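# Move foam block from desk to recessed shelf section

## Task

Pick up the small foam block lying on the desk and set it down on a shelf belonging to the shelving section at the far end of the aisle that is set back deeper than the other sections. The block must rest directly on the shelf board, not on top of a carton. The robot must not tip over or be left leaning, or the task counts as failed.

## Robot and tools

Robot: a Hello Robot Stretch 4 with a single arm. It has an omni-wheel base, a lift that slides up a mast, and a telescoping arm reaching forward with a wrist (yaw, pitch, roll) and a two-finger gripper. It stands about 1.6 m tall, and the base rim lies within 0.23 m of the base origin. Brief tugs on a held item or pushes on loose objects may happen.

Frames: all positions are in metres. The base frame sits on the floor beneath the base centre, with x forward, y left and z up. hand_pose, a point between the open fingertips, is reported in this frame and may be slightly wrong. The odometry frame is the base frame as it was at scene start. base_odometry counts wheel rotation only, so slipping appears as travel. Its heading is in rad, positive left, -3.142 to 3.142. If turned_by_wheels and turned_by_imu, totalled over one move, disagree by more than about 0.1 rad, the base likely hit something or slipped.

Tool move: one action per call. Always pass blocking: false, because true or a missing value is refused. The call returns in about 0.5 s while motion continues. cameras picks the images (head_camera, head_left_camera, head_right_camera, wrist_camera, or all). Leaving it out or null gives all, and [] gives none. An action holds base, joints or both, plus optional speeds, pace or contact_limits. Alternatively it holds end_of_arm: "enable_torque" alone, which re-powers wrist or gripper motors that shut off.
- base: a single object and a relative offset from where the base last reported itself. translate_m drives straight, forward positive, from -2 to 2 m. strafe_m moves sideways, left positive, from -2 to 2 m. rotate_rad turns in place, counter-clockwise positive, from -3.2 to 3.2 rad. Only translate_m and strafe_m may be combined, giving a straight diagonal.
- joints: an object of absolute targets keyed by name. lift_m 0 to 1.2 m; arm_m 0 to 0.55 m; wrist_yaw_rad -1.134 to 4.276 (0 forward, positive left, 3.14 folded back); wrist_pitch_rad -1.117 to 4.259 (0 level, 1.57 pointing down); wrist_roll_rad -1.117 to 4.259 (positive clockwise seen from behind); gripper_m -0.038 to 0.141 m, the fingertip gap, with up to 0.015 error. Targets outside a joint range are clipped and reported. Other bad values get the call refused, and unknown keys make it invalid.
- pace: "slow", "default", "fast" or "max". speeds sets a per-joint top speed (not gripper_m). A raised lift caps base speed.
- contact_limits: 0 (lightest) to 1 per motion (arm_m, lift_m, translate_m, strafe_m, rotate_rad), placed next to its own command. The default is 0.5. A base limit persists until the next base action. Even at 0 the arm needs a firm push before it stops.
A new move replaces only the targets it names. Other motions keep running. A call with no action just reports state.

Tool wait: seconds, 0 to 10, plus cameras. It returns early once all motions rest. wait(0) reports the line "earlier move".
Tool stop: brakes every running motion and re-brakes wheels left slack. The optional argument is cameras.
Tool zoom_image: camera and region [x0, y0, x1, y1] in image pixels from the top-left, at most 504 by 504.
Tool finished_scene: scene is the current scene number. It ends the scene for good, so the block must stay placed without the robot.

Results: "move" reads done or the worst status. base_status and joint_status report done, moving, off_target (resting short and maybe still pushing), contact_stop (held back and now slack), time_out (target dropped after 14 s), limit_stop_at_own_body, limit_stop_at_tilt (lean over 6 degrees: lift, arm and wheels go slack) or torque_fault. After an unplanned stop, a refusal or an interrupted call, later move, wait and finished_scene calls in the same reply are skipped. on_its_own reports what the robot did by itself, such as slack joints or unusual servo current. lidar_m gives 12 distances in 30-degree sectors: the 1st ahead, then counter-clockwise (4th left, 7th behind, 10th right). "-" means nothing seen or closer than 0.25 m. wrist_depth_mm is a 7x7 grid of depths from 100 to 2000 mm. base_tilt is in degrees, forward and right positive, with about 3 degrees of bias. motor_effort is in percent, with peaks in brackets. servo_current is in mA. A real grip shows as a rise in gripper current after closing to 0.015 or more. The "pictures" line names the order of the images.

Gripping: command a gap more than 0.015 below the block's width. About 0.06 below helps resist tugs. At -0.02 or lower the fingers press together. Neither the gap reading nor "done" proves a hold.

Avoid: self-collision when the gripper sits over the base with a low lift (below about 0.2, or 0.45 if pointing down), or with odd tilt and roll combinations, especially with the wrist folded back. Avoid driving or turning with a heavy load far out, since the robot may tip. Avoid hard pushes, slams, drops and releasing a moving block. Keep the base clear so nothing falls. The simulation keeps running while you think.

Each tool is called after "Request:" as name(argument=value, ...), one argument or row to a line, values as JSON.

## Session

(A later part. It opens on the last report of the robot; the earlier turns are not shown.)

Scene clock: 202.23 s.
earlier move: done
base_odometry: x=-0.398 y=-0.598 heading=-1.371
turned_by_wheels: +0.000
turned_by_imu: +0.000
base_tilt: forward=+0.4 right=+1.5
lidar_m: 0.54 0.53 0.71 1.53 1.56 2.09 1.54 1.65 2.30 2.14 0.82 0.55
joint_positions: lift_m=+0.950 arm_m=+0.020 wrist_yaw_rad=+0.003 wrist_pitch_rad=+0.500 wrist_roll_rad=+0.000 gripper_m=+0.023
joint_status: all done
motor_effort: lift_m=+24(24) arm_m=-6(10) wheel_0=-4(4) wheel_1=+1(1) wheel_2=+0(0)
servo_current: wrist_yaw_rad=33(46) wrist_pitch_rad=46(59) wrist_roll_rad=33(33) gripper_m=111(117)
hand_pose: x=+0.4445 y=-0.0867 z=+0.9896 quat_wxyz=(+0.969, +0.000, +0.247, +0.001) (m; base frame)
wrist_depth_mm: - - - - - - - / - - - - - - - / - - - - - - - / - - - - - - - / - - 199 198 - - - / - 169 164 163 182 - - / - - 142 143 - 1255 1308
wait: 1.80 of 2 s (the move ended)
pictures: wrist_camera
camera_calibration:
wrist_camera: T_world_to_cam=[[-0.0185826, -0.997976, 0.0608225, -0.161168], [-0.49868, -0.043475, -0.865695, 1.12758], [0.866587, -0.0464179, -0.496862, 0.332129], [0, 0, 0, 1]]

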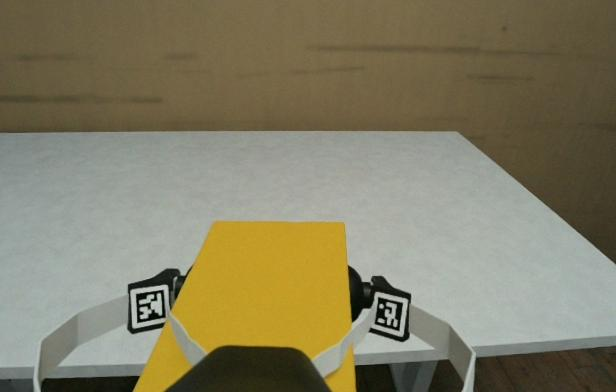

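Request:
move(
  base={"translate_m": -0.55},
  pace="fast",
  blocking=false,
  cameras=[],
)

Request:
wait(
  seconds=4,
  cameras=[],
)

Request:
move(
  base={"rotate_rad": 2.94},
  blocking=false,
  cameras=[],
)

Request:
wait(
  seconds=5,
)

Scene clock: 221.17 s.
move: moving
base_odometry: x=-0.406 y=-0.558 heading=-1.371
turned_by_wheels: +0.000
turned_by_imu: -0.001
base_tilt: forward=+0.4 right=+1.4
lidar_m: 0.54 0.57 0.78 1.53 1.59 2.05 1.50 1.62 2.29 2.15 0.90 0.62
base_status: translate_m moving
joint_positions: lift_m=+0.950 arm_m=+0.020 wrist_yaw_rad=+0.003 wrist_pitch_rad=+0.500 wrist_roll_rad=+0.000 gripper_m=+0.023
measured_speeds: translate_m=-0.156 strafe_m=-0.001 rotate_rad=+0.005 lift_m=+0.000 arm_m=+0.000 wrist_yaw_rad=+0.000 wrist_pitch_rad=+0.000 wrist_roll_rad=+0.000
motor_effort: lift_m=+24(24) arm_m=-6(6) wheel_0=-6(7) wheel_1=-5(6) wheel_2=+10(11)
servo_current: wrist_yaw_rad=46(46) wrist_pitch_rad=33(59) wrist_roll_rad=33(33) gripper_m=117(117)
hand_pose: x=+0.4445 y=-0.0867 z=+0.9896 quat_wxyz=(+0.969, +0.000, +0.247, +0.001) (m; base frame)
wrist_depth_mm: - - - - - - - / - - - - - - - / - - - - - - - / - - - - - - - / - - 199 198 - - - / - 168 165 163 182 - - / 1205 1255 141 143 - 1255 1336
pictures: none

Scene clock: 223.70 s.
earlier move: done
base_odometry: x=-0.507 y=-0.059 heading=-1.371
turned_by_wheels: +0.000
turned_by_imu: -0.001
base_tilt: forward=+0.4 right=+1.5
lidar_m: 1.04 1.11 1.59 1.49 1.55 1.08 0.98 1.16 1.29 2.19 2.26 1.14
base_status: done
joint_positions: lift_m=+0.950 arm_m=+0.020 wrist_yaw_rad=+0.003 wrist_pitch_rad=+0.500 wrist_roll_rad=+0.000 gripper_m=+0.023
motor_effort: lift_m=+24(24) arm_m=-6(6) wheel_0=-3(8) wheel_1=-2(7) wheel_2=-1(12)
servo_current: wrist_yaw_rad=33(52) wrist_pitch_rad=26(59) wrist_roll_rad=33(33) gripper_m=117(124)
hand_pose: x=+0.4445 y=-0.0867 z=+0.9896 quat_wxyz=(+0.969, +0.000, +0.247, +0.001) (m; base frame)
wrist_depth_mm: - - - - - - - / - - - - - - - / - - - - - - - / - - - - 1537 - - / 1708 1756 200 199 1863 1863 1921 / 1499 174 164 163 183 1618 1537 / 1229 1229 141 143 1336 1255 1366
wait: 2.53 of 4 s (the move ended)
pictures: none

Scene clock: 224.20 s.
move: moving
base_odometry: x=-0.507 y=-0.059 heading=-1.142
turned_by_wheels: +0.229
turned_by_imu: +0.226
base_tilt: forward=+0.3 right=+1.2
lidar_m: 1.05 1.22 1.51 1.48 1.68 1.01 0.99 1.18 2.23 2.20 2.36 1.08
base_status: rotate_rad moving
joint_positions: lift_m=+0.950 arm_m=+0.020 wrist_yaw_rad=+0.003 wrist_pitch_rad=+0.500 wrist_roll_rad=+0.000 gripper_m=+0.023
measured_speeds: translate_m=-0.001 strafe_m=+0.000 rotate_rad=+0.871 lift_m=+0.000 arm_m=+0.000 wrist_yaw_rad=+0.000 wrist_pitch_rad=+0.000 wrist_roll_rad=+0.000
motor_effort: lift_m=+24(24) arm_m=-6(6) wheel_0=-7(7) wheel_1=-4(7) wheel_2=-6(7)
servo_current: wrist_yaw_rad=46(46) wrist_pitch_rad=46(52) wrist_roll_rad=33(39) gripper_m=104(117)
hand_pose: x=+0.4445 y=-0.0867 z=+0.9896 quat_wxyz=(+0.969, +0.000, +0.247, +0.001) (m; base frame)
wrist_depth_mm: - - - - - - - / - - - - - - - / - - - - - - - / - - - - - - - / 1808 1863 200 198 1863 1808 1863 / 1499 175 164 163 183 1537 1576 / 1229 1229 141 143 1336 1255 1366
pictures: none

Scene clock: 226.70 s.
earlier move: done
base_odometry: x=-0.507 y=-0.059 heading=+1.568
turned_by_wheels: +2.710
turned_by_imu: +2.675
base_tilt: forward=+0.4 right=+1.3
lidar_m: 0.98 0.97 1.19 2.22 2.22 1.29 1.06 1.04 1.24 1.49 1.49 1.73
base_status: done
joint_positions: lift_m=+0.950 arm_m=+0.020 wrist_yaw_rad=+0.003 wrist_pitch_rad=+0.500 wrist_roll_rad=+0.000 gripper_m=+0.023
motor_effort: lift_m=+24(24) arm_m=-6(6) wheel_0=-4(8) wheel_1=-2(7) wheel_2=-2(9)
servo_current: wrist_yaw_rad=46(46) wrist_pitch_rad=39(65) wrist_roll_rad=26(39) gripper_m=111(124)
hand_pose: x=+0.4445 y=-0.0867 z=+0.9896 quat_wxyz=(+0.969, +0.000, +0.247, +0.001) (m; base frame)
wrist_depth_mm: - - - - - - - / - - - - - - - / - - - - - - - / - - - - - - - / 1756 1863 200 198 1863 1808 - / 1464 174 164 163 183 1618 1499 / 1205 1255 142 143 1308 1255 1366
wait: 2.50 of 5 s (the move ended)
pictures: head_camera, head_left_camera, head_right_camera, wrist_camera
camera_calibration:
wrist_camera: T_world_to_cam=[[-0.0185827, -0.997976, 0.0608228, -0.16117], [-0.49868, -0.0434752, -0.865695, 1.12759], [0.866587, -0.0464181, -0.496863, 0.332137], [0, 0, 0, 1]]

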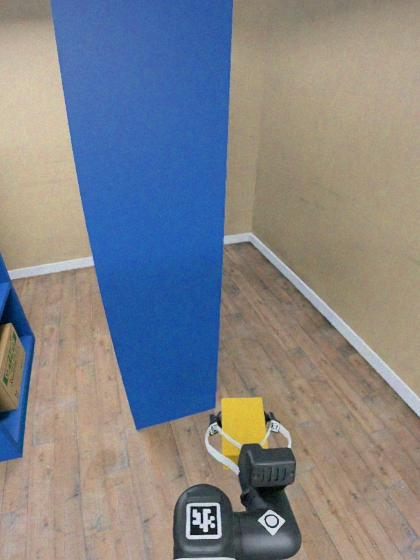

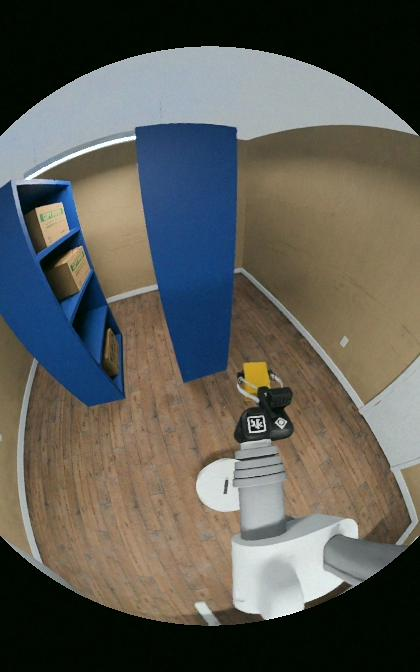

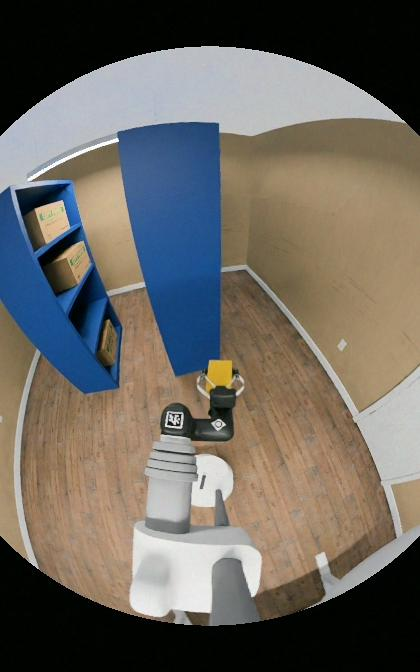

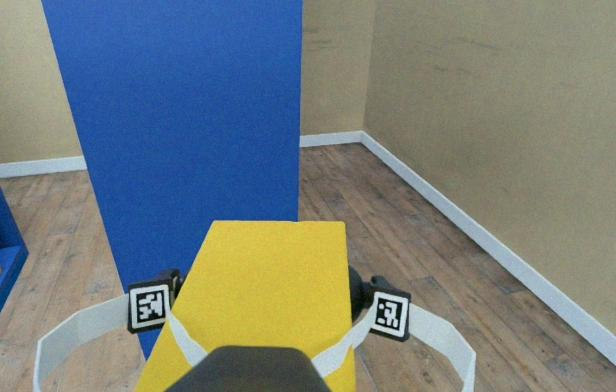

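Request:
zoom_image(
  camera="head_left_camera",
  region=[0, 120, 260, 420],
)

Scaled by 1.680 from the camera's 420x672 image, which has a finer 600x960 frame.

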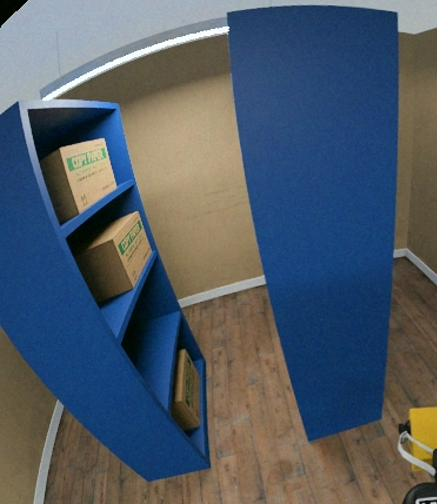

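Request:
move(
  base={"translate_m": 0.15, "strafe_m": 0.47},
  pace="fast",
  blocking=false,
  cameras=[],
)

Request:
wait(
  seconds=4,
  cameras=[],
)

Request:
move(
  base={"rotate_rad": 0.28},
  blocking=false,
  cameras=[],
)

Request:
wait(
  seconds=3,
)

Scene clock: 278.33 s.
move: moving
base_odometry: x=-0.547 y=-0.046 heading=+1.568
turned_by_wheels: +0.000
turned_by_imu: -0.001
base_tilt: forward=+0.4 right=+1.5
lidar_m: 0.96 0.96 1.15 2.20 2.18 2.31 1.09 1.09 1.27 1.51 1.54 1.75
base_status: translate_m moving; strafe_m moving
joint_positions: lift_m=+0.950 arm_m=+0.020 wrist_yaw_rad=+0.003 wrist_pitch_rad=+0.500 wrist_roll_rad=+0.000 gripper_m=+0.023
measured_speeds: translate_m=+0.049 strafe_m=+0.153 rotate_rad=-0.004 lift_m=+0.000 arm_m=+0.000 wrist_yaw_rad=+0.000 wrist_pitch_rad=+0.000 wrist_roll_rad=+0.000
motor_effort: lift_m=+24(24) arm_m=-6(6) wheel_0=-8(9) wheel_1=+10(10) wheel_2=-4(5)
servo_current: wrist_yaw_rad=39(46) wrist_pitch_rad=65(65) wrist_roll_rad=26(33) gripper_m=117(117)
hand_pose: x=+0.4445 y=-0.0867 z=+0.9896 quat_wxyz=(+0.969, +0.000, +0.247, +0.001) (m; base frame)
wrist_depth_mm: - - - - - - - / - - - - - - - / - - - - - - - / - - - - - - - / 1808 1808 200 198 1863 1863 - / 1499 174 165 163 183 1618 1499 / 1229 1229 142 143 1308 1229 1366
pictures: none

Scene clock: 281.10 s.
earlier move: done
base_odometry: x=-0.976 y=+0.092 heading=+1.568
turned_by_wheels: +0.000
turned_by_imu: +0.001
base_tilt: forward=+0.2 right=+1.4
lidar_m: 0.78 0.72 0.79 1.80 1.81 2.06 1.33 1.33 1.57 1.91 1.91 0.85
base_status: done
joint_positions: lift_m=+0.950 arm_m=+0.020 wrist_yaw_rad=+0.003 wrist_pitch_rad=+0.500 wrist_roll_rad=+0.000 gripper_m=+0.023
motor_effort: lift_m=+24(24) arm_m=-6(6) wheel_0=-1(10) wheel_1=-1(13) wheel_2=-1(6)
servo_current: wrist_yaw_rad=46(46) wrist_pitch_rad=46(65) wrist_roll_rad=26(33) gripper_m=117(124)
hand_pose: x=+0.4445 y=-0.0867 z=+0.9896 quat_wxyz=(+0.969, +0.000, +0.247, +0.001) (m; base frame)
wrist_depth_mm: - - - - - - - / - - - 723 - - - / - - - 976 - - - / - - - 1008 - - - / 1229 1808 208 198 - 1921 1808 / 1078 174 164 163 182 1576 1576 / 917 1229 142 143 - 1229 1336
wait: 2.77 of 4 s (the move ended)
pictures: none

Scene clock: 281.60 s.
move: moving
base_odometry: x=-0.976 y=+0.092 heading=+1.776
turned_by_wheels: +0.208
turned_by_imu: +0.205
base_tilt: forward=+0.4 right=+1.5
lidar_m: 1.03 0.74 0.89 1.79 1.84 2.33 1.31 1.35 2.06 1.89 1.93 0.78
base_status: rotate_rad moving
joint_positions: lift_m=+0.950 arm_m=+0.020 wrist_yaw_rad=+0.003 wrist_pitch_rad=+0.500 wrist_roll_rad=+0.000 gripper_m=+0.023
measured_speeds: translate_m=+0.001 strafe_m=+0.001 rotate_rad=+0.520 lift_m=+0.000 arm_m=+0.000 wrist_yaw_rad=+0.000 wrist_pitch_rad=+0.000 wrist_roll_rad=+0.000
motor_effort: lift_m=+24(24) arm_m=-6(6) wheel_0=-6(6) wheel_1=-1(7) wheel_2=-3(7)
servo_current: wrist_yaw_rad=39(46) wrist_pitch_rad=33(52) wrist_roll_rad=33(33) gripper_m=117(117)
hand_pose: x=+0.4445 y=-0.0867 z=+0.9896 quat_wxyz=(+0.969, +0.000, +0.247, +0.001) (m; base frame)
wrist_depth_mm: - - - - - - - / 654 - - - 676 - - / - - - - 960 - - / - - - 1921 991 - - / - 1281 208 199 - - - / - 174 164 163 182 - - / 138 1098 142 143 - - 1336
pictures: none

Scene clock: 282.23 s.
earlier move: done
base_odometry: x=-0.976 y=+0.092 heading=+1.848
turned_by_wheels: +0.072
turned_by_imu: +0.071
base_tilt: forward=+0.3 right=+1.5
lidar_m: 1.12 0.74 0.97 1.79 1.88 2.27 1.35 1.37 1.99 1.89 1.05 0.79
base_status: done
joint_positions: lift_m=+0.950 arm_m=+0.020 wrist_yaw_rad=+0.003 wrist_pitch_rad=+0.500 wrist_roll_rad=+0.000 gripper_m=+0.023
motor_effort: lift_m=+24(24) arm_m=-6(6) wheel_0=-4(6) wheel_1=-1(7) wheel_2=-1(7)
servo_current: wrist_yaw_rad=26(46) wrist_pitch_rad=46(52) wrist_roll_rad=26(33) gripper_m=111(124)
hand_pose: x=+0.4445 y=-0.0867 z=+0.9896 quat_wxyz=(+0.969, +0.000, +0.247, +0.001) (m; base frame)
wrist_depth_mm: - - - - - - - / 580 - - - 1308 - - / 554 - - - 1118 917 - / - - - - 976 917 - / - - 200 199 1025 - - / - 169 165 163 181 - - / - 1098 142 143 - - -
wait: 0.63 of 3 s (the move ended)
pictures: head_camera, head_left_camera, head_right_camera, wrist_camera
camera_calibration:
wrist_camera: T_world_to_cam=[[-0.0186055, -0.997975, 0.0608227, -0.161166], [-0.498681, -0.0434638, -0.865695, 1.1276], [0.866586, -0.0464378, -0.496863, 0.332156], [0, 0, 0, 1]]

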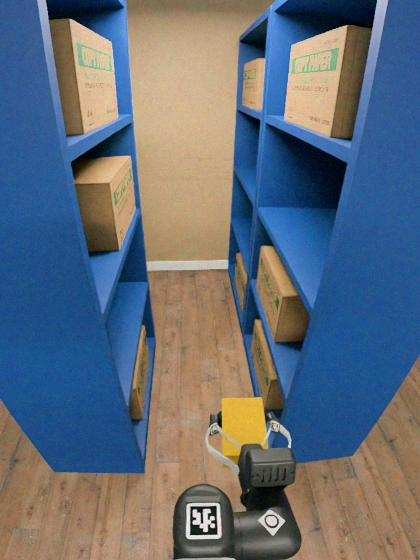

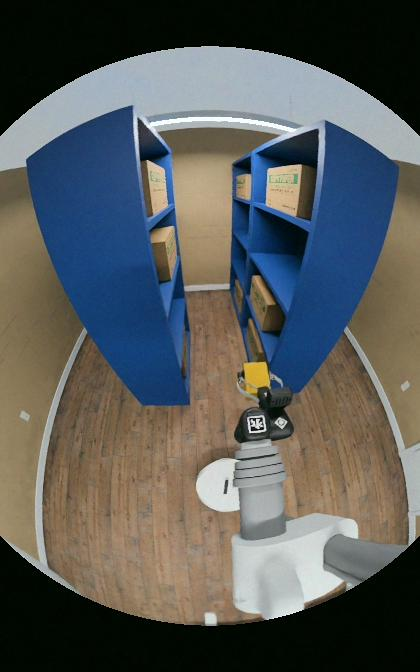

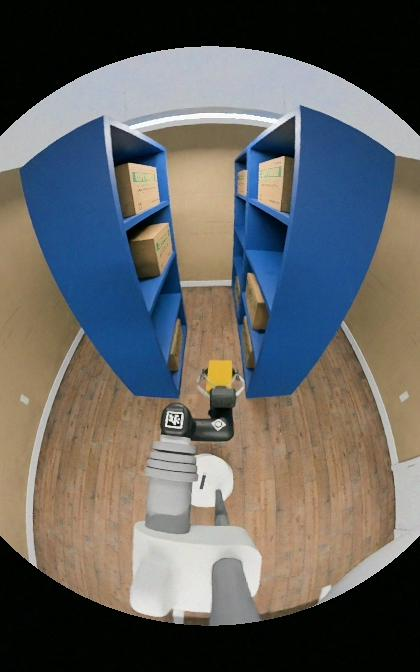

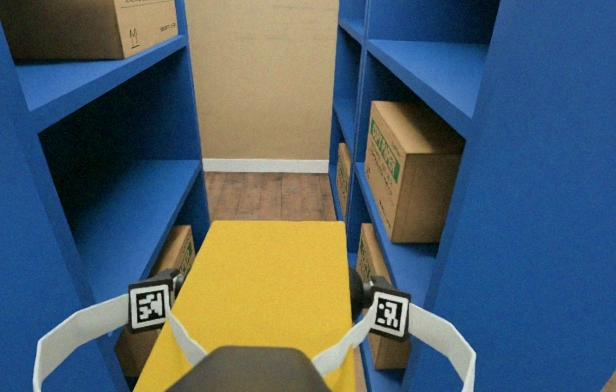

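Request:
zoom_image(
  camera="head_camera",
  region=[30, 0, 420, 480],
)

Scaled by 1.050 from the camera's 420x560 image, which has a finer 1200x1600 frame.

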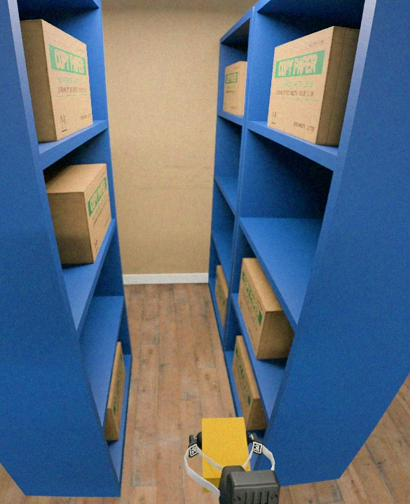

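Request:
zoom_image(
  camera="head_camera",
  region=[40, 280, 240, 480],
)

Request:
zoom_image(
  camera="head_right_camera",
  region=[90, 100, 300, 410],
)

Scaled by 2.520 from the camera's 420x560 image, which has a finer 1200x1600 frame.

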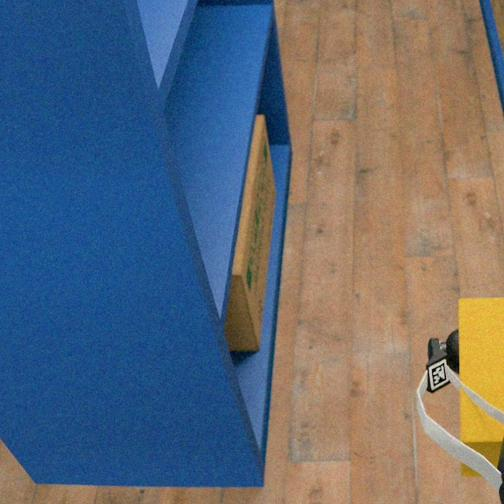

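Scaled by 1.626 from the camera's 420x672 image, which has a finer 600x960 frame.

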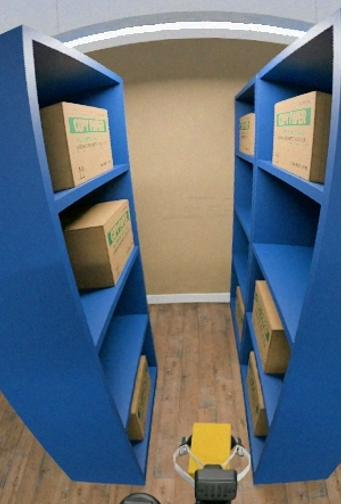

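Request:
zoom_image(
  camera="head_camera",
  region=[200, 180, 340, 440],
)

Request:
zoom_image(
  camera="head_camera",
  region=[210, 0, 300, 180],
)

Scaled by 1.938 from the camera's 420x560 image, which has a finer 1200x1600 frame.

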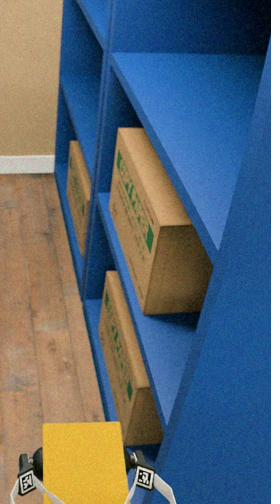

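Scaled by 2.800 from the camera's 420x560 image, which has a finer 1200x1600 frame.

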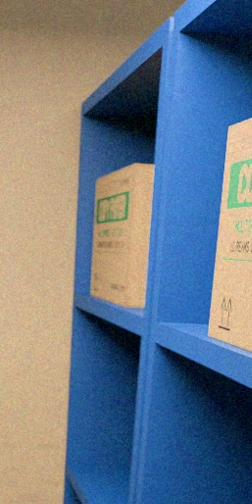

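Request:
move(
  base={"rotate_rad": 0.035},
  blocking=false,
  cameras=[],
)

Request:
wait(
  seconds=1,
  cameras=[],
)

Request:
move(
  base={"translate_m": 0.5, "strafe_m": -0.05},
  blocking=false,
  contact_limits={"translate_m": 0.2, "strafe_m": 0.2},
  cameras=[],
)

Request:
wait(
  seconds=4,
)

Scene clock: 351.00 s.
move: moving
base_odometry: x=-0.976 y=+0.092 heading=+1.883
turned_by_wheels: +0.035
turned_by_imu: +0.034
base_tilt: forward=+0.2 right=+1.3
lidar_m: 0.95 0.73 1.86 1.79 1.89 2.26 1.36 1.41 1.96 1.90 1.02 0.80
base_status: rotate_rad moving
joint_positions: lift_m=+0.950 arm_m=+0.020 wrist_yaw_rad=+0.003 wrist_pitch_rad=+0.500 wrist_roll_rad=+0.000 gripper_m=+0.023
motor_effort: lift_m=+24(24) arm_m=-6(6) wheel_0=-3(6) wheel_1=+0(7) wheel_2=+1(6)
servo_current: wrist_yaw_rad=39(46) wrist_pitch_rad=52(52) wrist_roll_rad=26(33) gripper_m=111(124)
hand_pose: x=+0.4445 y=-0.0867 z=+0.9896 quat_wxyz=(+0.969, +0.000, +0.247, +0.001) (m; base frame)
wrist_depth_mm: - - - - - - - / 554 - - - 1308 - - / 517 - - - 1078 904 - / - - - - 1078 931 - / - - 208 198 1042 - - / - 169 164 163 181 - - / - - 142 143 - - -
pictures: none

Scene clock: 351.23 s.
earlier move: done
base_odometry: x=-0.976 y=+0.092 heading=+1.883
turned_by_wheels: +0.000
turned_by_imu: +0.000
base_tilt: forward=+0.3 right=+1.4
lidar_m: 0.98 0.75 1.89 1.80 1.87 2.26 1.32 1.41 1.98 1.90 1.00 0.77
base_status: done
joint_positions: lift_m=+0.950 arm_m=+0.020 wrist_yaw_rad=+0.003 wrist_pitch_rad=+0.500 wrist_roll_rad=+0.000 gripper_m=+0.023
motor_effort: lift_m=+24(24) arm_m=-6(6) wheel_0=-2(6) wheel_1=+0(7) wheel_2=+1(6)
servo_current: wrist_yaw_rad=46(46) wrist_pitch_rad=39(52) wrist_roll_rad=26(33) gripper_m=104(124)
hand_pose: x=+0.4445 y=-0.0867 z=+0.9896 quat_wxyz=(+0.969, +0.000, +0.247, +0.001) (m; base frame)
wrist_depth_mm: - - - - - - - / 517 - - - 1336 - - / 492 - - - 1138 904 - / - - - - 1078 917 - / - - 200 199 1042 - - / - 168 165 163 182 - - / - - 142 143 - - -
wait: 0.23 of 1 s (the move ended)
pictures: none

"contact_limits": translate_m and strafe_m are given together and make one move, which takes one limit: state it under one of them only

not run: a call was refused earlier in this reply.

Request:
move(
  base={"translate_m": 0.5, "strafe_m": -0.05},
  blocking=false,
  contact_limits={"translate_m": 0.2},
  cameras=[],
)

Request:
wait(
  seconds=4,
)

Scene clock: 356.37 s.
move: moving
base_odometry: x=-0.983 y=+0.124 heading=+1.883
turned_by_wheels: +0.000
turned_by_imu: -0.001
base_tilt: forward=+0.5 right=+1.4
lidar_m: 0.96 0.72 0.96 1.80 1.88 2.28 1.37 1.45 1.96 1.89 0.96 0.73
base_status: translate_m moving; strafe_m moving
joint_positions: lift_m=+0.950 arm_m=+0.020 wrist_yaw_rad=+0.003 wrist_pitch_rad=+0.500 wrist_roll_rad=+0.000 gripper_m=+0.023
measured_speeds: translate_m=+0.124 strafe_m=-0.014 rotate_rad=-0.003 lift_m=+0.000 arm_m=+0.000 wrist_yaw_rad=+0.000 wrist_pitch_rad=+0.000 wrist_roll_rad=+0.000
motor_effort: lift_m=+24(24) arm_m=-6(6) wheel_0=+6(7) wheel_1=+4(5) wheel_2=-9(10)
servo_current: wrist_yaw_rad=39(39) wrist_pitch_rad=33(46) wrist_roll_rad=33(33) gripper_m=104(117)
contact_limits: translate_m 0.2
hand_pose: x=+0.4445 y=-0.0867 z=+0.9896 quat_wxyz=(+0.969, +0.000, +0.247, +0.001) (m; base frame)
wrist_depth_mm: - - - - - - - / 564 - - - 1281 - - / 500 - - - 1078 866 - / - - - - 946 904 - / - - 208 198 991 - - / - 169 164 163 181 - - / - 1060 142 143 - - -
pictures: none

Scene clock: 359.03 s.
earlier move: done
base_odometry: x=-1.082 y=+0.583 heading=+1.883
turned_by_wheels: +0.000
turned_by_imu: -0.001
base_tilt: forward=+0.5 right=+1.5
lidar_m: 1.17 0.40 0.35 1.84 1.96 2.67 1.88 1.94 1.92 1.86 0.32 0.41
base_status: done
joint_positions: lift_m=+0.950 arm_m=+0.020 wrist_yaw_rad=+0.003 wrist_pitch_rad=+0.500 wrist_roll_rad=+0.000 gripper_m=+0.023
motor_effort: lift_m=+24(24) arm_m=-6(6) wheel_0=+1(9) wheel_1=+2(6) wheel_2=+1(10)
servo_current: wrist_yaw_rad=39(52) wrist_pitch_rad=46(52) wrist_roll_rad=26(33) gripper_m=104(124)
contact_limits: translate_m 0.2
hand_pose: x=+0.4445 y=-0.0867 z=+0.9896 quat_wxyz=(+0.969, +0.000, +0.247, +0.001) (m; base frame)
wrist_depth_mm: - - - - 1618 - - / 603 - - - 878 - - / - - - - 991 - - / - - - - 831 676 - / - - 208 199 798 591 521 / - 169 164 163 183 480 466 / - 891 142 143 654 484 480
wait: 2.67 of 4 s (the move ended)
pictures: head_camera, head_left_camera, head_right_camera, wrist_camera
camera_calibration:
wrist_camera: T_world_to_cam=[[-0.0186104, -0.997975, 0.0608228, -0.161166], [-0.498681, -0.0434613, -0.865695, 1.1276], [0.866586, -0.0464421, -0.496863, 0.332157], [0, 0, 0, 1]]

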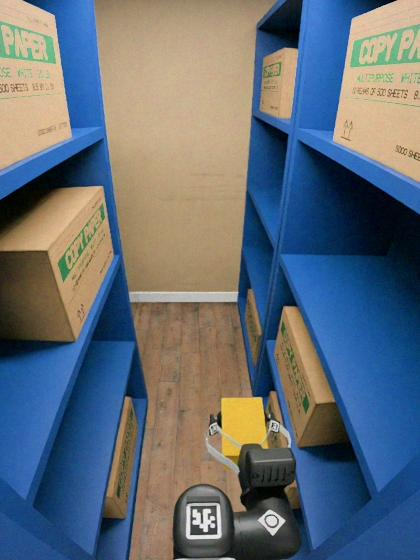

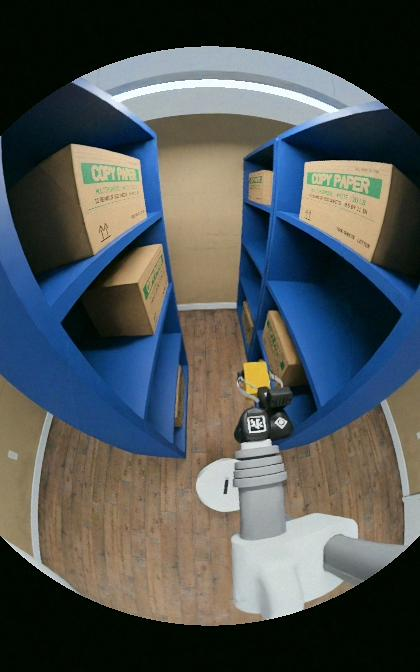

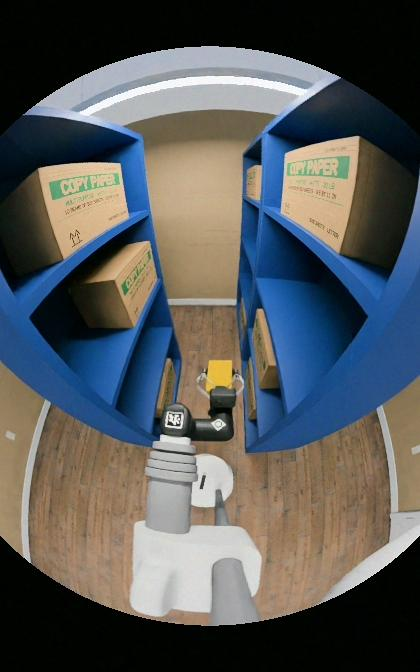

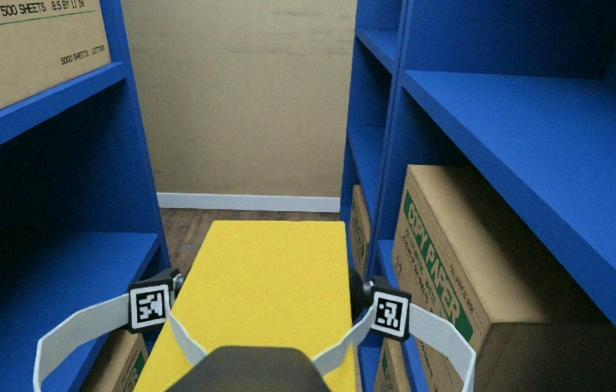

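Request:
move(
  base={"translate_m": 0.45},
  blocking=false,
  contact_limits={"translate_m": 0.2},
  cameras=[],
)

Request:
wait(
  seconds=4,
)

Scene clock: 371.97 s.
move: moving
base_odometry: x=-1.092 y=+0.614 heading=+1.883
turned_by_wheels: +0.000
turned_by_imu: -0.001
base_tilt: forward=+0.5 right=+1.4
lidar_m: 1.18 0.40 0.32 0.74 1.93 2.69 1.93 1.96 1.94 0.73 0.33 0.44
base_status: translate_m moving
joint_positions: lift_m=+0.950 arm_m=+0.020 wrist_yaw_rad=+0.003 wrist_pitch_rad=+0.500 wrist_roll_rad=+0.000 gripper_m=+0.023
measured_speeds: translate_m=+0.124 strafe_m=-0.001 rotate_rad=-0.004 lift_m=+0.000 arm_m=+0.000 wrist_yaw_rad=+0.000 wrist_pitch_rad=+0.000 wrist_roll_rad=+0.000
motor_effort: lift_m=+24(24) arm_m=-6(6) wheel_0=+6(8) wheel_1=+8(8) wheel_2=-9(9)
servo_current: wrist_yaw_rad=39(39) wrist_pitch_rad=46(46) wrist_roll_rad=26(33) gripper_m=111(124)
contact_limits: translate_m 0.2
hand_pose: x=+0.4445 y=-0.0867 z=+0.9896 quat_wxyz=(+0.969, +0.000, +0.247, +0.001) (m; base frame)
wrist_depth_mm: - - - - 1366 - - / 597 - - 1808 820 - - / - - - - 931 - - / - - - - 798 676 - / - - 208 198 768 574 517 / - 172 165 163 183 477 462 / - 878 141 143 668 449 449
pictures: none

Scene clock: 374.63 s.
earlier move: done
base_odometry: x=-1.221 y=+1.012 heading=+1.883
turned_by_wheels: +0.000
turned_by_imu: -0.001
base_tilt: forward=+0.4 right=+1.5
lidar_m: 1.18 0.39 0.29 0.27 0.29 3.16 3.14 2.45 0.30 0.28 0.29 0.42
base_status: done
joint_positions: lift_m=+0.950 arm_m=+0.020 wrist_yaw_rad=+0.003 wrist_pitch_rad=+0.500 wrist_roll_rad=+0.000 gripper_m=+0.023
motor_effort: lift_m=+24(24) arm_m=-6(6) wheel_0=+1(8) wheel_1=+2(8) wheel_2=-1(11)
servo_current: wrist_yaw_rad=33(46) wrist_pitch_rad=39(59) wrist_roll_rad=26(33) gripper_m=104(124)
contact_limits: translate_m 0.2
hand_pose: x=+0.4445 y=-0.0867 z=+0.9896 quat_wxyz=(+0.969, +0.000, +0.247, +0.001) (m; base frame)
wrist_depth_mm: 1255 - - - 1255 407 - / 1336 - - - 1336 439 - / - - - - 1464 480 - / - 1618 - - - 462 - / - 1708 200 198 591 - - / 597 175 165 163 183 - - / - 1255 142 143 - 392 404
wait: 2.67 of 4 s (the move ended)
pictures: head_camera, head_left_camera, head_right_camera, wrist_camera
camera_calibration:
wrist_camera: T_world_to_cam=[[-0.0186103, -0.997975, 0.0608228, -0.161166], [-0.498681, -0.0434614, -0.865695, 1.1276], [0.866586, -0.0464421, -0.496863, 0.332157], [0, 0, 0, 1]]

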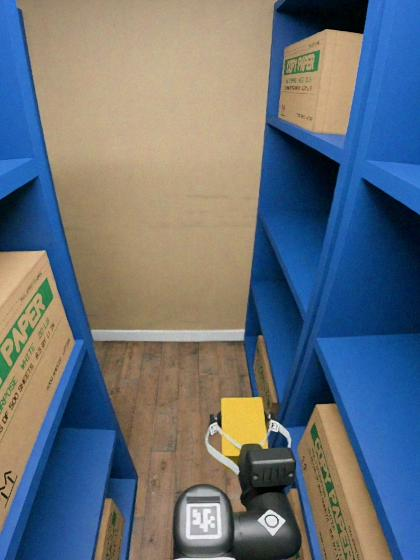

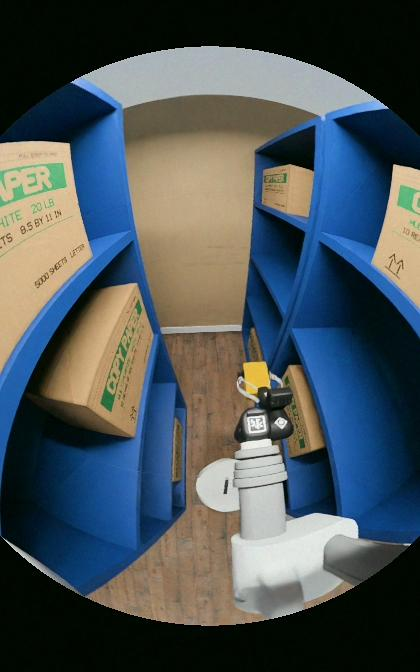

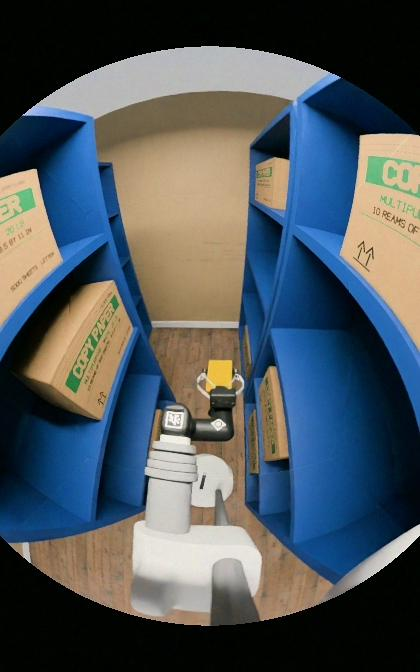

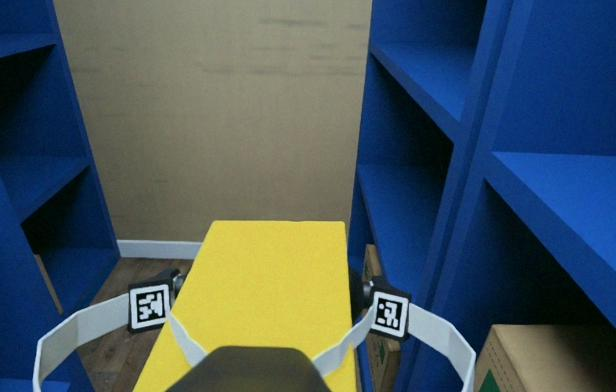

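Request:
zoom_image(
  camera="head_right_camera",
  region=[60, 140, 260, 400],
)

Request:
zoom_image(
  camera="wrist_camera",
  region=[0, 0, 200, 392],
)

Scaled by 1.938 from the camera's 420x672 image, which has a finer 600x960 frame.

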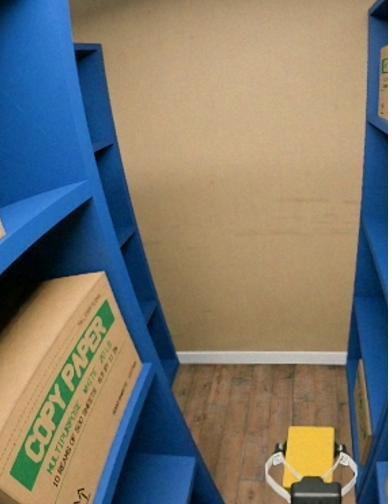

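Scaled by 1.286.

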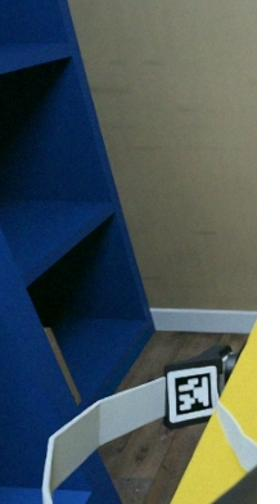

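Request:
move(
  base={"translate_m": 0.6, "strafe_m": -0.012},
  blocking=false,
  contact_limits={"translate_m": 0.2},
  cameras=[],
)

Request:
wait(
  seconds=4,
)

Scene clock: 408.33 s.
move: moving
base_odometry: x=-1.230 y=+1.043 heading=+1.883
turned_by_wheels: +0.000
turned_by_imu: +0.000
base_tilt: forward=+0.4 right=+1.5
lidar_m: 1.24 0.42 0.29 0.28 0.28 3.28 3.16 2.44 0.29 0.27 0.28 0.41
base_status: translate_m moving; strafe_m moving
joint_positions: lift_m=+0.950 arm_m=+0.020 wrist_yaw_rad=+0.003 wrist_pitch_rad=+0.500 wrist_roll_rad=+0.000 gripper_m=+0.023
measured_speeds: translate_m=+0.124 strafe_m=-0.002 rotate_rad=+0.005 lift_m=+0.000 arm_m=+0.000 wrist_yaw_rad=+0.000 wrist_pitch_rad=+0.000 wrist_roll_rad=+0.000
motor_effort: lift_m=+24(24) arm_m=-6(6) wheel_0=+5(6) wheel_1=+5(7) wheel_2=-8(10)
servo_current: wrist_yaw_rad=39(46) wrist_pitch_rad=52(52) wrist_roll_rad=26(33) gripper_m=111(117)
contact_limits: translate_m 0.2
hand_pose: x=+0.4445 y=-0.0867 z=+0.9896 quat_wxyz=(+0.969, +0.000, +0.247, +0.001) (m; base frame)
wrist_depth_mm: 1205 - - - 1229 389 - / 1308 - - - 1281 415 - / 1430 - - - - 455 - / - - - - - 473 - / - 1708 200 198 - - - / 1205 175 164 163 183 - - / 147 1229 142 143 - 389 402
pictures: none

Scene clock: 411.90 s.
earlier move: done
base_odometry: x=-1.394 y=+1.586 heading=+1.883
turned_by_wheels: +0.000
turned_by_imu: -0.001
base_tilt: forward=+0.4 right=+1.4
lidar_m: 0.99 1.07 0.32 0.27 0.30 0.45 3.82 0.40 0.27 0.25 0.28 0.39
base_status: done
joint_positions: lift_m=+0.950 arm_m=+0.020 wrist_yaw_rad=+0.003 wrist_pitch_rad=+0.500 wrist_roll_rad=+0.000 gripper_m=+0.023
motor_effort: lift_m=+24(24) arm_m=-6(6) wheel_0=+2(7) wheel_1=+2(7) wheel_2=+0(12)
servo_current: wrist_yaw_rad=39(46) wrist_pitch_rad=39(59) wrist_roll_rad=33(33) gripper_m=111(124)
contact_limits: translate_m 0.2
hand_pose: x=+0.4445 y=-0.0867 z=+0.9896 quat_wxyz=(+0.969, +0.000, +0.247, +0.001) (m; base frame)
wrist_depth_mm: - - - - 683 668 668 / - - - - 707 707 699 / - - - - - 480 455 / - - - - - 351 329 / - - 200 198 - - 277 / - 171 165 163 182 - - / 1138 - 142 143 - - -
wait: 3.57 of 4 s (the move ended)
pictures: head_camera, head_left_camera, head_right_camera, wrist_camera
camera_calibration:
wrist_camera: T_world_to_cam=[[-0.0186102, -0.997975, 0.0608228, -0.161166], [-0.498681, -0.0434615, -0.865695, 1.1276], [0.866586, -0.0464419, -0.496863, 0.332157], [0, 0, 0, 1]]

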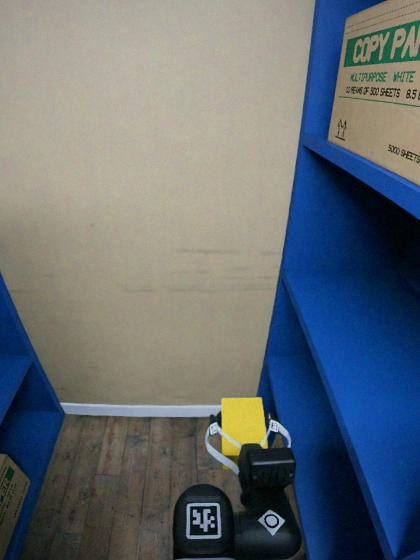

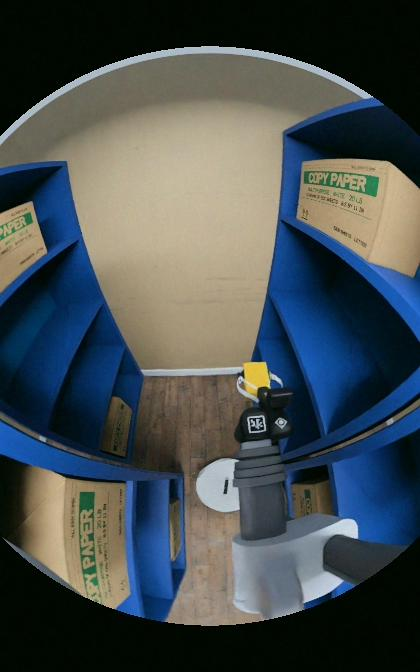

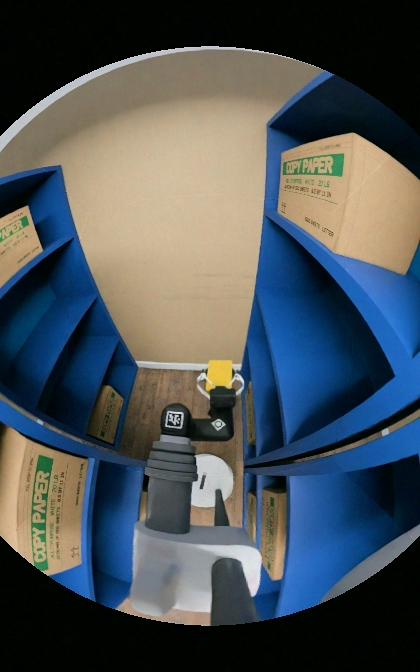

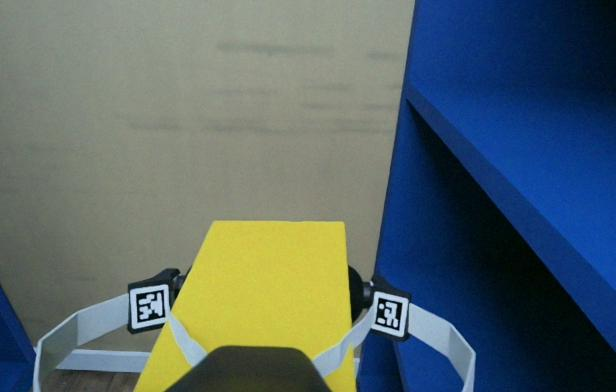

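Request:
move(
  base={"translate_m": 0.45},
  blocking=false,
  contact_limits={"translate_m": 0.2},
  cameras=[],
)

Request:
wait(
  seconds=4,
  cameras=[],
)

Request:
move(
  base={"rotate_rad": 0.8},
  blocking=false,
  contact_limits={"rotate_rad": 0.2},
  cameras=[],
)

Request:
wait(
  seconds=4,
)

Scene clock: 426.03 s.
move: moving
base_odometry: x=-1.404 y=+1.617 heading=+1.883
turned_by_wheels: +0.000
turned_by_imu: -0.001
base_tilt: forward=+0.3 right=+1.4
lidar_m: 0.98 1.02 0.77 0.27 0.31 0.44 3.86 0.40 0.28 0.26 0.27 0.39
base_status: translate_m moving
joint_positions: lift_m=+0.950 arm_m=+0.020 wrist_yaw_rad=+0.003 wrist_pitch_rad=+0.500 wrist_roll_rad=+0.000 gripper_m=+0.023
measured_speeds: translate_m=+0.123 strafe_m=+0.000 rotate_rad=-0.005 lift_m=+0.000 arm_m=+0.000 wrist_yaw_rad=+0.000 wrist_pitch_rad=+0.000 wrist_roll_rad=+0.000
motor_effort: lift_m=+24(24) arm_m=-6(6) wheel_0=+6(6) wheel_1=+5(7) wheel_2=-9(10)
servo_current: wrist_yaw_rad=52(52) wrist_pitch_rad=46(59) wrist_roll_rad=33(33) gripper_m=104(117)
contact_limits: translate_m 0.2
hand_pose: x=+0.4445 y=-0.0867 z=+0.9896 quat_wxyz=(+0.969, +0.000, +0.247, +0.001) (m; base frame)
wrist_depth_mm: - - - - 668 647 654 / - - - - 683 683 683 / - - - - 750 477 459 / - - - - - 364 329 / - - 200 198 - - 283 / - 171 164 163 181 - - / 148 - 141 143 - - -
pictures: none

Scene clock: 428.50 s.
earlier move: done
base_odometry: x=-1.532 y=+2.014 heading=+1.884
turned_by_wheels: +0.000
turned_by_imu: -0.001
base_tilt: forward=+0.5 right=+1.5
lidar_m: 0.56 0.57 0.77 0.75 0.49 0.46 1.15 0.41 0.27 0.25 0.26 0.40
base_status: done
joint_positions: lift_m=+0.950 arm_m=+0.020 wrist_yaw_rad=+0.003 wrist_pitch_rad=+0.500 wrist_roll_rad=+0.000 gripper_m=+0.023
motor_effort: lift_m=+24(24) arm_m=-6(6) wheel_0=+1(7) wheel_1=+1(7) wheel_2=+1(11)
servo_current: wrist_yaw_rad=39(52) wrist_pitch_rad=46(59) wrist_roll_rad=26(33) gripper_m=117(124)
contact_limits: translate_m 0.2
hand_pose: x=+0.4445 y=-0.0867 z=+0.9896 quat_wxyz=(+0.969, +0.000, +0.247, +0.001) (m; base frame)
wrist_depth_mm: 300 301 301 301 301 300 296 / 324 324 324 324 325 325 294 / 349 349 349 349 349 343 298 / 382 382 379 382 382 373 312 / 418 418 208 198 418 397 290 / 459 175 164 163 183 402 394 / - - 142 143 - 439 442
wait: 2.47 of 4 s (the move ended)
pictures: none

Scene clock: 429.00 s.
move: moving
base_odometry: x=-1.532 y=+2.014 heading=+2.112
turned_by_wheels: +0.228
turned_by_imu: +0.225
base_tilt: forward=+0.4 right=+1.3
lidar_m: 0.57 0.66 0.73 0.71 0.45 0.58 0.67 0.32 0.25 0.27 0.29 0.55
base_status: rotate_rad moving
joint_positions: lift_m=+0.950 arm_m=+0.020 wrist_yaw_rad=+0.003 wrist_pitch_rad=+0.500 wrist_roll_rad=+0.000 gripper_m=+0.023
measured_speeds: translate_m=-0.002 strafe_m=+0.000 rotate_rad=+0.862 lift_m=+0.000 arm_m=+0.000 wrist_yaw_rad=+0.000 wrist_pitch_rad=+0.000 wrist_roll_rad=+0.000
motor_effort: lift_m=+24(24) arm_m=-6(6) wheel_0=-7(7) wheel_1=-5(6) wheel_2=-7(7)
servo_current: wrist_yaw_rad=46(46) wrist_pitch_rad=33(46) wrist_roll_rad=33(33) gripper_m=117(117)
contact_limits: rotate_rad 0.2
hand_pose: x=+0.4445 y=-0.0867 z=+0.9896 quat_wxyz=(+0.969, +0.000, +0.247, +0.001) (m; base frame)
wrist_depth_mm: 340 322 307 294 282 271 263 / 364 349 332 317 303 289 279 / 402 379 359 340 327 312 301 / 445 418 394 373 353 336 322 / - 455 208 198 382 364 349 / - 172 164 163 183 394 382 / - - 142 143 455 436 410
pictures: none

Scene clock: 430.13 s.
earlier move: done
base_odometry: x=-1.532 y=+2.014 heading=+2.683
turned_by_wheels: +0.571
turned_by_imu: +0.564
base_tilt: forward=+0.3 right=+1.4
lidar_m: 0.70 0.72 0.67 0.46 0.63 0.55 0.35 0.27 0.26 0.32 0.56 0.57
base_status: done
joint_positions: lift_m=+0.950 arm_m=+0.020 wrist_yaw_rad=+0.003 wrist_pitch_rad=+0.500 wrist_roll_rad=+0.000 gripper_m=+0.023
motor_effort: lift_m=+24(24) arm_m=-6(6) wheel_0=-3(7) wheel_1=-2(6) wheel_2=-2(9)
servo_current: wrist_yaw_rad=39(46) wrist_pitch_rad=46(52) wrist_roll_rad=33(39) gripper_m=104(124)
contact_limits: rotate_rad 0.2
hand_pose: x=+0.4445 y=-0.0867 z=+0.9896 quat_wxyz=(+0.969, +0.000, +0.247, +0.001) (m; base frame)
wrist_depth_mm: - - - 436 362 307 272 / - 668 691 452 384 324 283 / - 1042 - - 413 338 297 / - 1098 820 - 433 355 312 / - - 200 198 445 377 325 / 759 169 165 163 183 392 343 / 661 - 142 143 - 389 357
wait: 1.13 of 4 s (the move ended)
pictures: head_camera, head_left_camera, head_right_camera, wrist_camera
camera_calibration:
wrist_camera: T_world_to_cam=[[-0.0186305, -0.997975, 0.060823, -0.161162], [-0.498682, -0.0434514, -0.865695, 1.1276], [0.866585, -0.0464597, -0.496862, 0.332157], [0, 0, 0, 1]]

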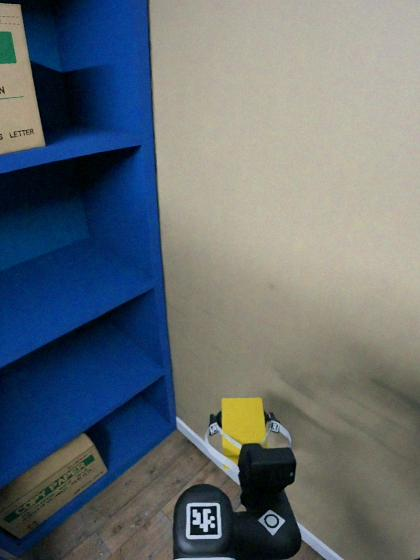

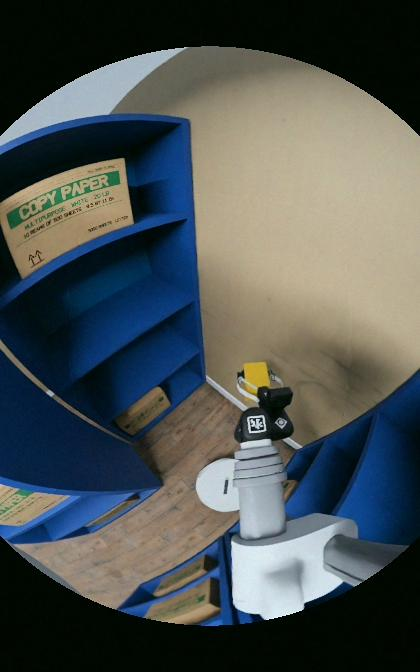

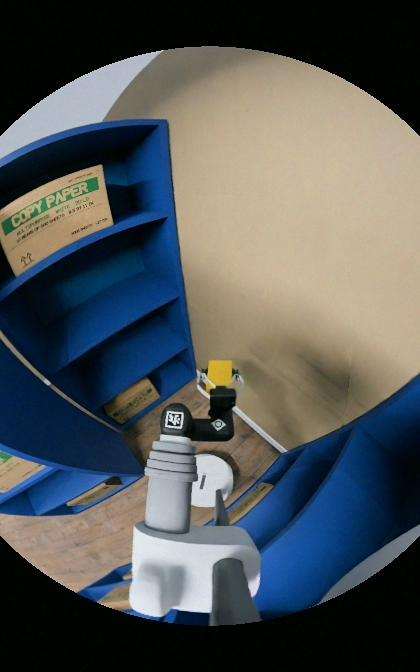

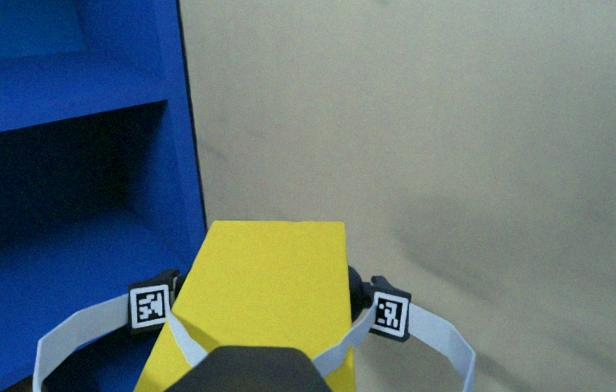

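Request:
move(
  base={"rotate_rad": 0.77},
  blocking=false,
  contact_limits={"rotate_rad": 0.2},
  cameras=[],
)

Request:
wait(
  seconds=4,
)

Scene clock: 444.37 s.
move: moving
base_odometry: x=-1.532 y=+2.014 heading=+2.912
turned_by_wheels: +0.229
turned_by_imu: +0.225
base_tilt: forward=+0.4 right=+1.4
lidar_m: 0.79 0.73 0.48 0.47 1.15 0.44 0.29 0.26 0.25 0.36 0.56 0.58
base_status: rotate_rad moving
joint_positions: lift_m=+0.950 arm_m=+0.020 wrist_yaw_rad=+0.003 wrist_pitch_rad=+0.500 wrist_roll_rad=+0.000 gripper_m=+0.023
measured_speeds: translate_m=-0.001 strafe_m=+0.000 rotate_rad=+0.876 lift_m=+0.000 arm_m=+0.000 wrist_yaw_rad=+0.000 wrist_pitch_rad=+0.000 wrist_roll_rad=+0.000
motor_effort: lift_m=+24(24) arm_m=-6(6) wheel_0=-8(8) wheel_1=-4(7) wheel_2=-8(8)
servo_current: wrist_yaw_rad=33(39) wrist_pitch_rad=39(52) wrist_roll_rad=33(33) gripper_m=104(124)
contact_limits: rotate_rad 0.2
hand_pose: x=+0.4445 y=-0.0867 z=+0.9896 quat_wxyz=(+0.969, +0.000, +0.247, +0.001) (m; base frame)
wrist_depth_mm: - - - 647 442 364 314 / - - - 691 452 384 325 / - - - 750 459 397 340 / - - 1138 820 - 413 347 / - - 199 198 - 430 357 / 759 168 165 163 181 436 375 / 661 831 142 143 - 424 389
pictures: none

Scene clock: 445.53 s.
earlier move: done
base_odometry: x=-1.532 y=+2.014 heading=-2.831
turned_by_wheels: +0.540
turned_by_imu: +0.533
base_tilt: forward=+0.4 right=+1.5
lidar_m: 0.72 0.49 0.46 1.19 0.40 0.29 0.29 0.30 0.36 0.55 0.60 0.80
base_status: done
joint_positions: lift_m=+0.950 arm_m=+0.020 wrist_yaw_rad=+0.003 wrist_pitch_rad=+0.500 wrist_roll_rad=+0.000 gripper_m=+0.023
motor_effort: lift_m=+24(24) arm_m=-6(6) wheel_0=-3(8) wheel_1=-2(8) wheel_2=-2(8)
servo_current: wrist_yaw_rad=39(46) wrist_pitch_rad=46(52) wrist_roll_rad=33(33) gripper_m=117(124)
contact_limits: rotate_rad 0.2
hand_pose: x=+0.4445 y=-0.0867 z=+0.9896 quat_wxyz=(+0.969, +0.000, +0.247, +0.001) (m; base frame)
wrist_depth_mm: - - - - - - - / 504 - - - - - - / - - - - - - - / - - - - - - - / - - 199 198 - 960 661 / - 173 164 163 181 820 723 / - - 142 143 - 153 -
wait: 1.17 of 4 s (the move ended)
pictures: head_camera, head_left_camera, head_right_camera, wrist_camera
camera_calibration:
wrist_camera: T_world_to_cam=[[-0.018632, -0.997975, 0.0608228, -0.161161], [-0.498682, -0.0434506, -0.865695, 1.1276], [0.866585, -0.0464608, -0.496863, 0.332156], [0, 0, 0, 1]]

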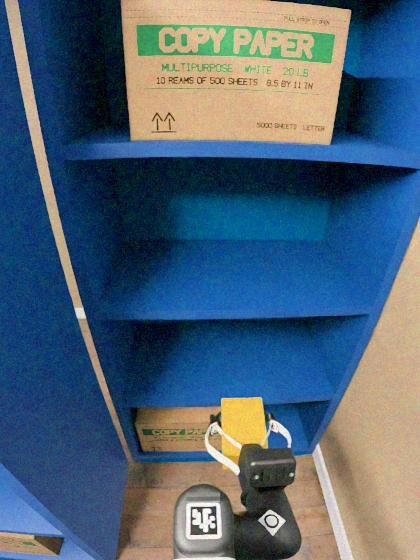

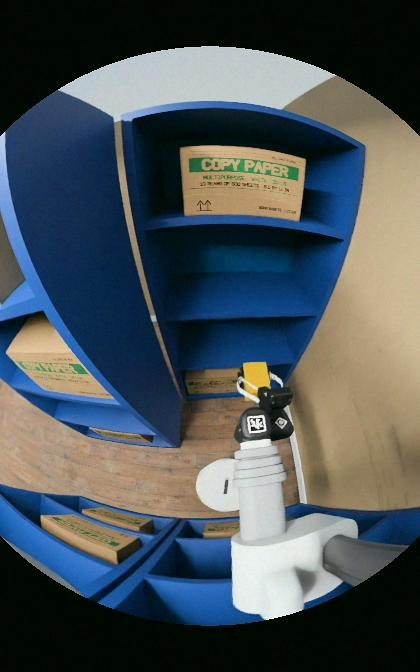

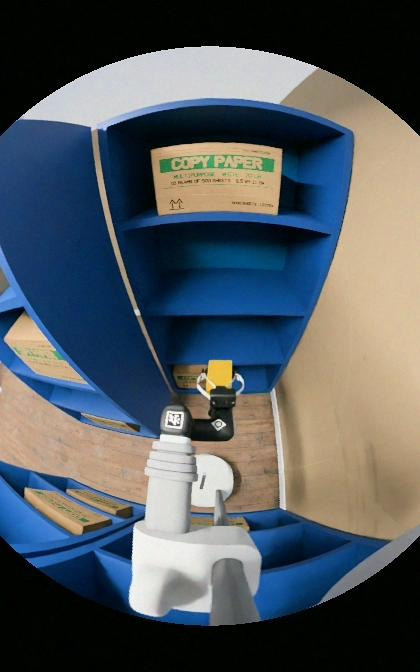

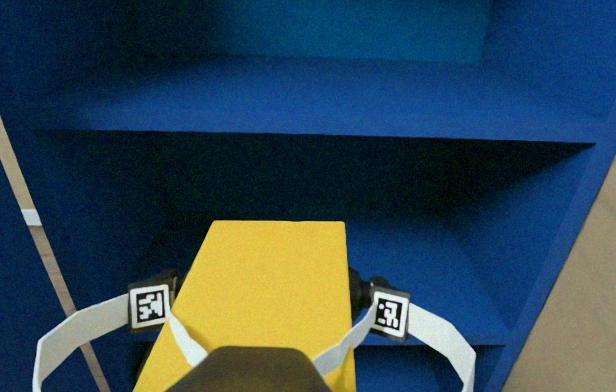

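Request:
zoom_image(
  camera="head_camera",
  region=[60, 220, 420, 480],
)

Request:
zoom_image(
  camera="wrist_camera",
  region=[200, 40, 500, 220],
)

Scaled by 1.400 from the camera's 420x560 image, which has a finer 1200x1600 frame.

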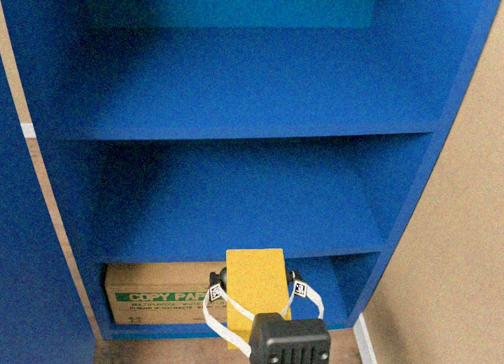

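Scaled by 1.680.

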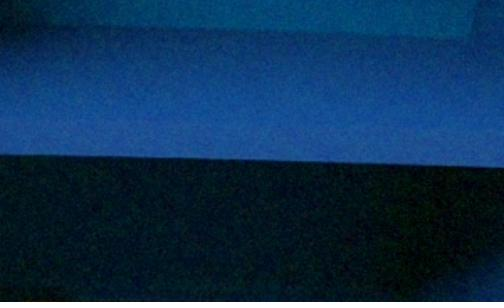

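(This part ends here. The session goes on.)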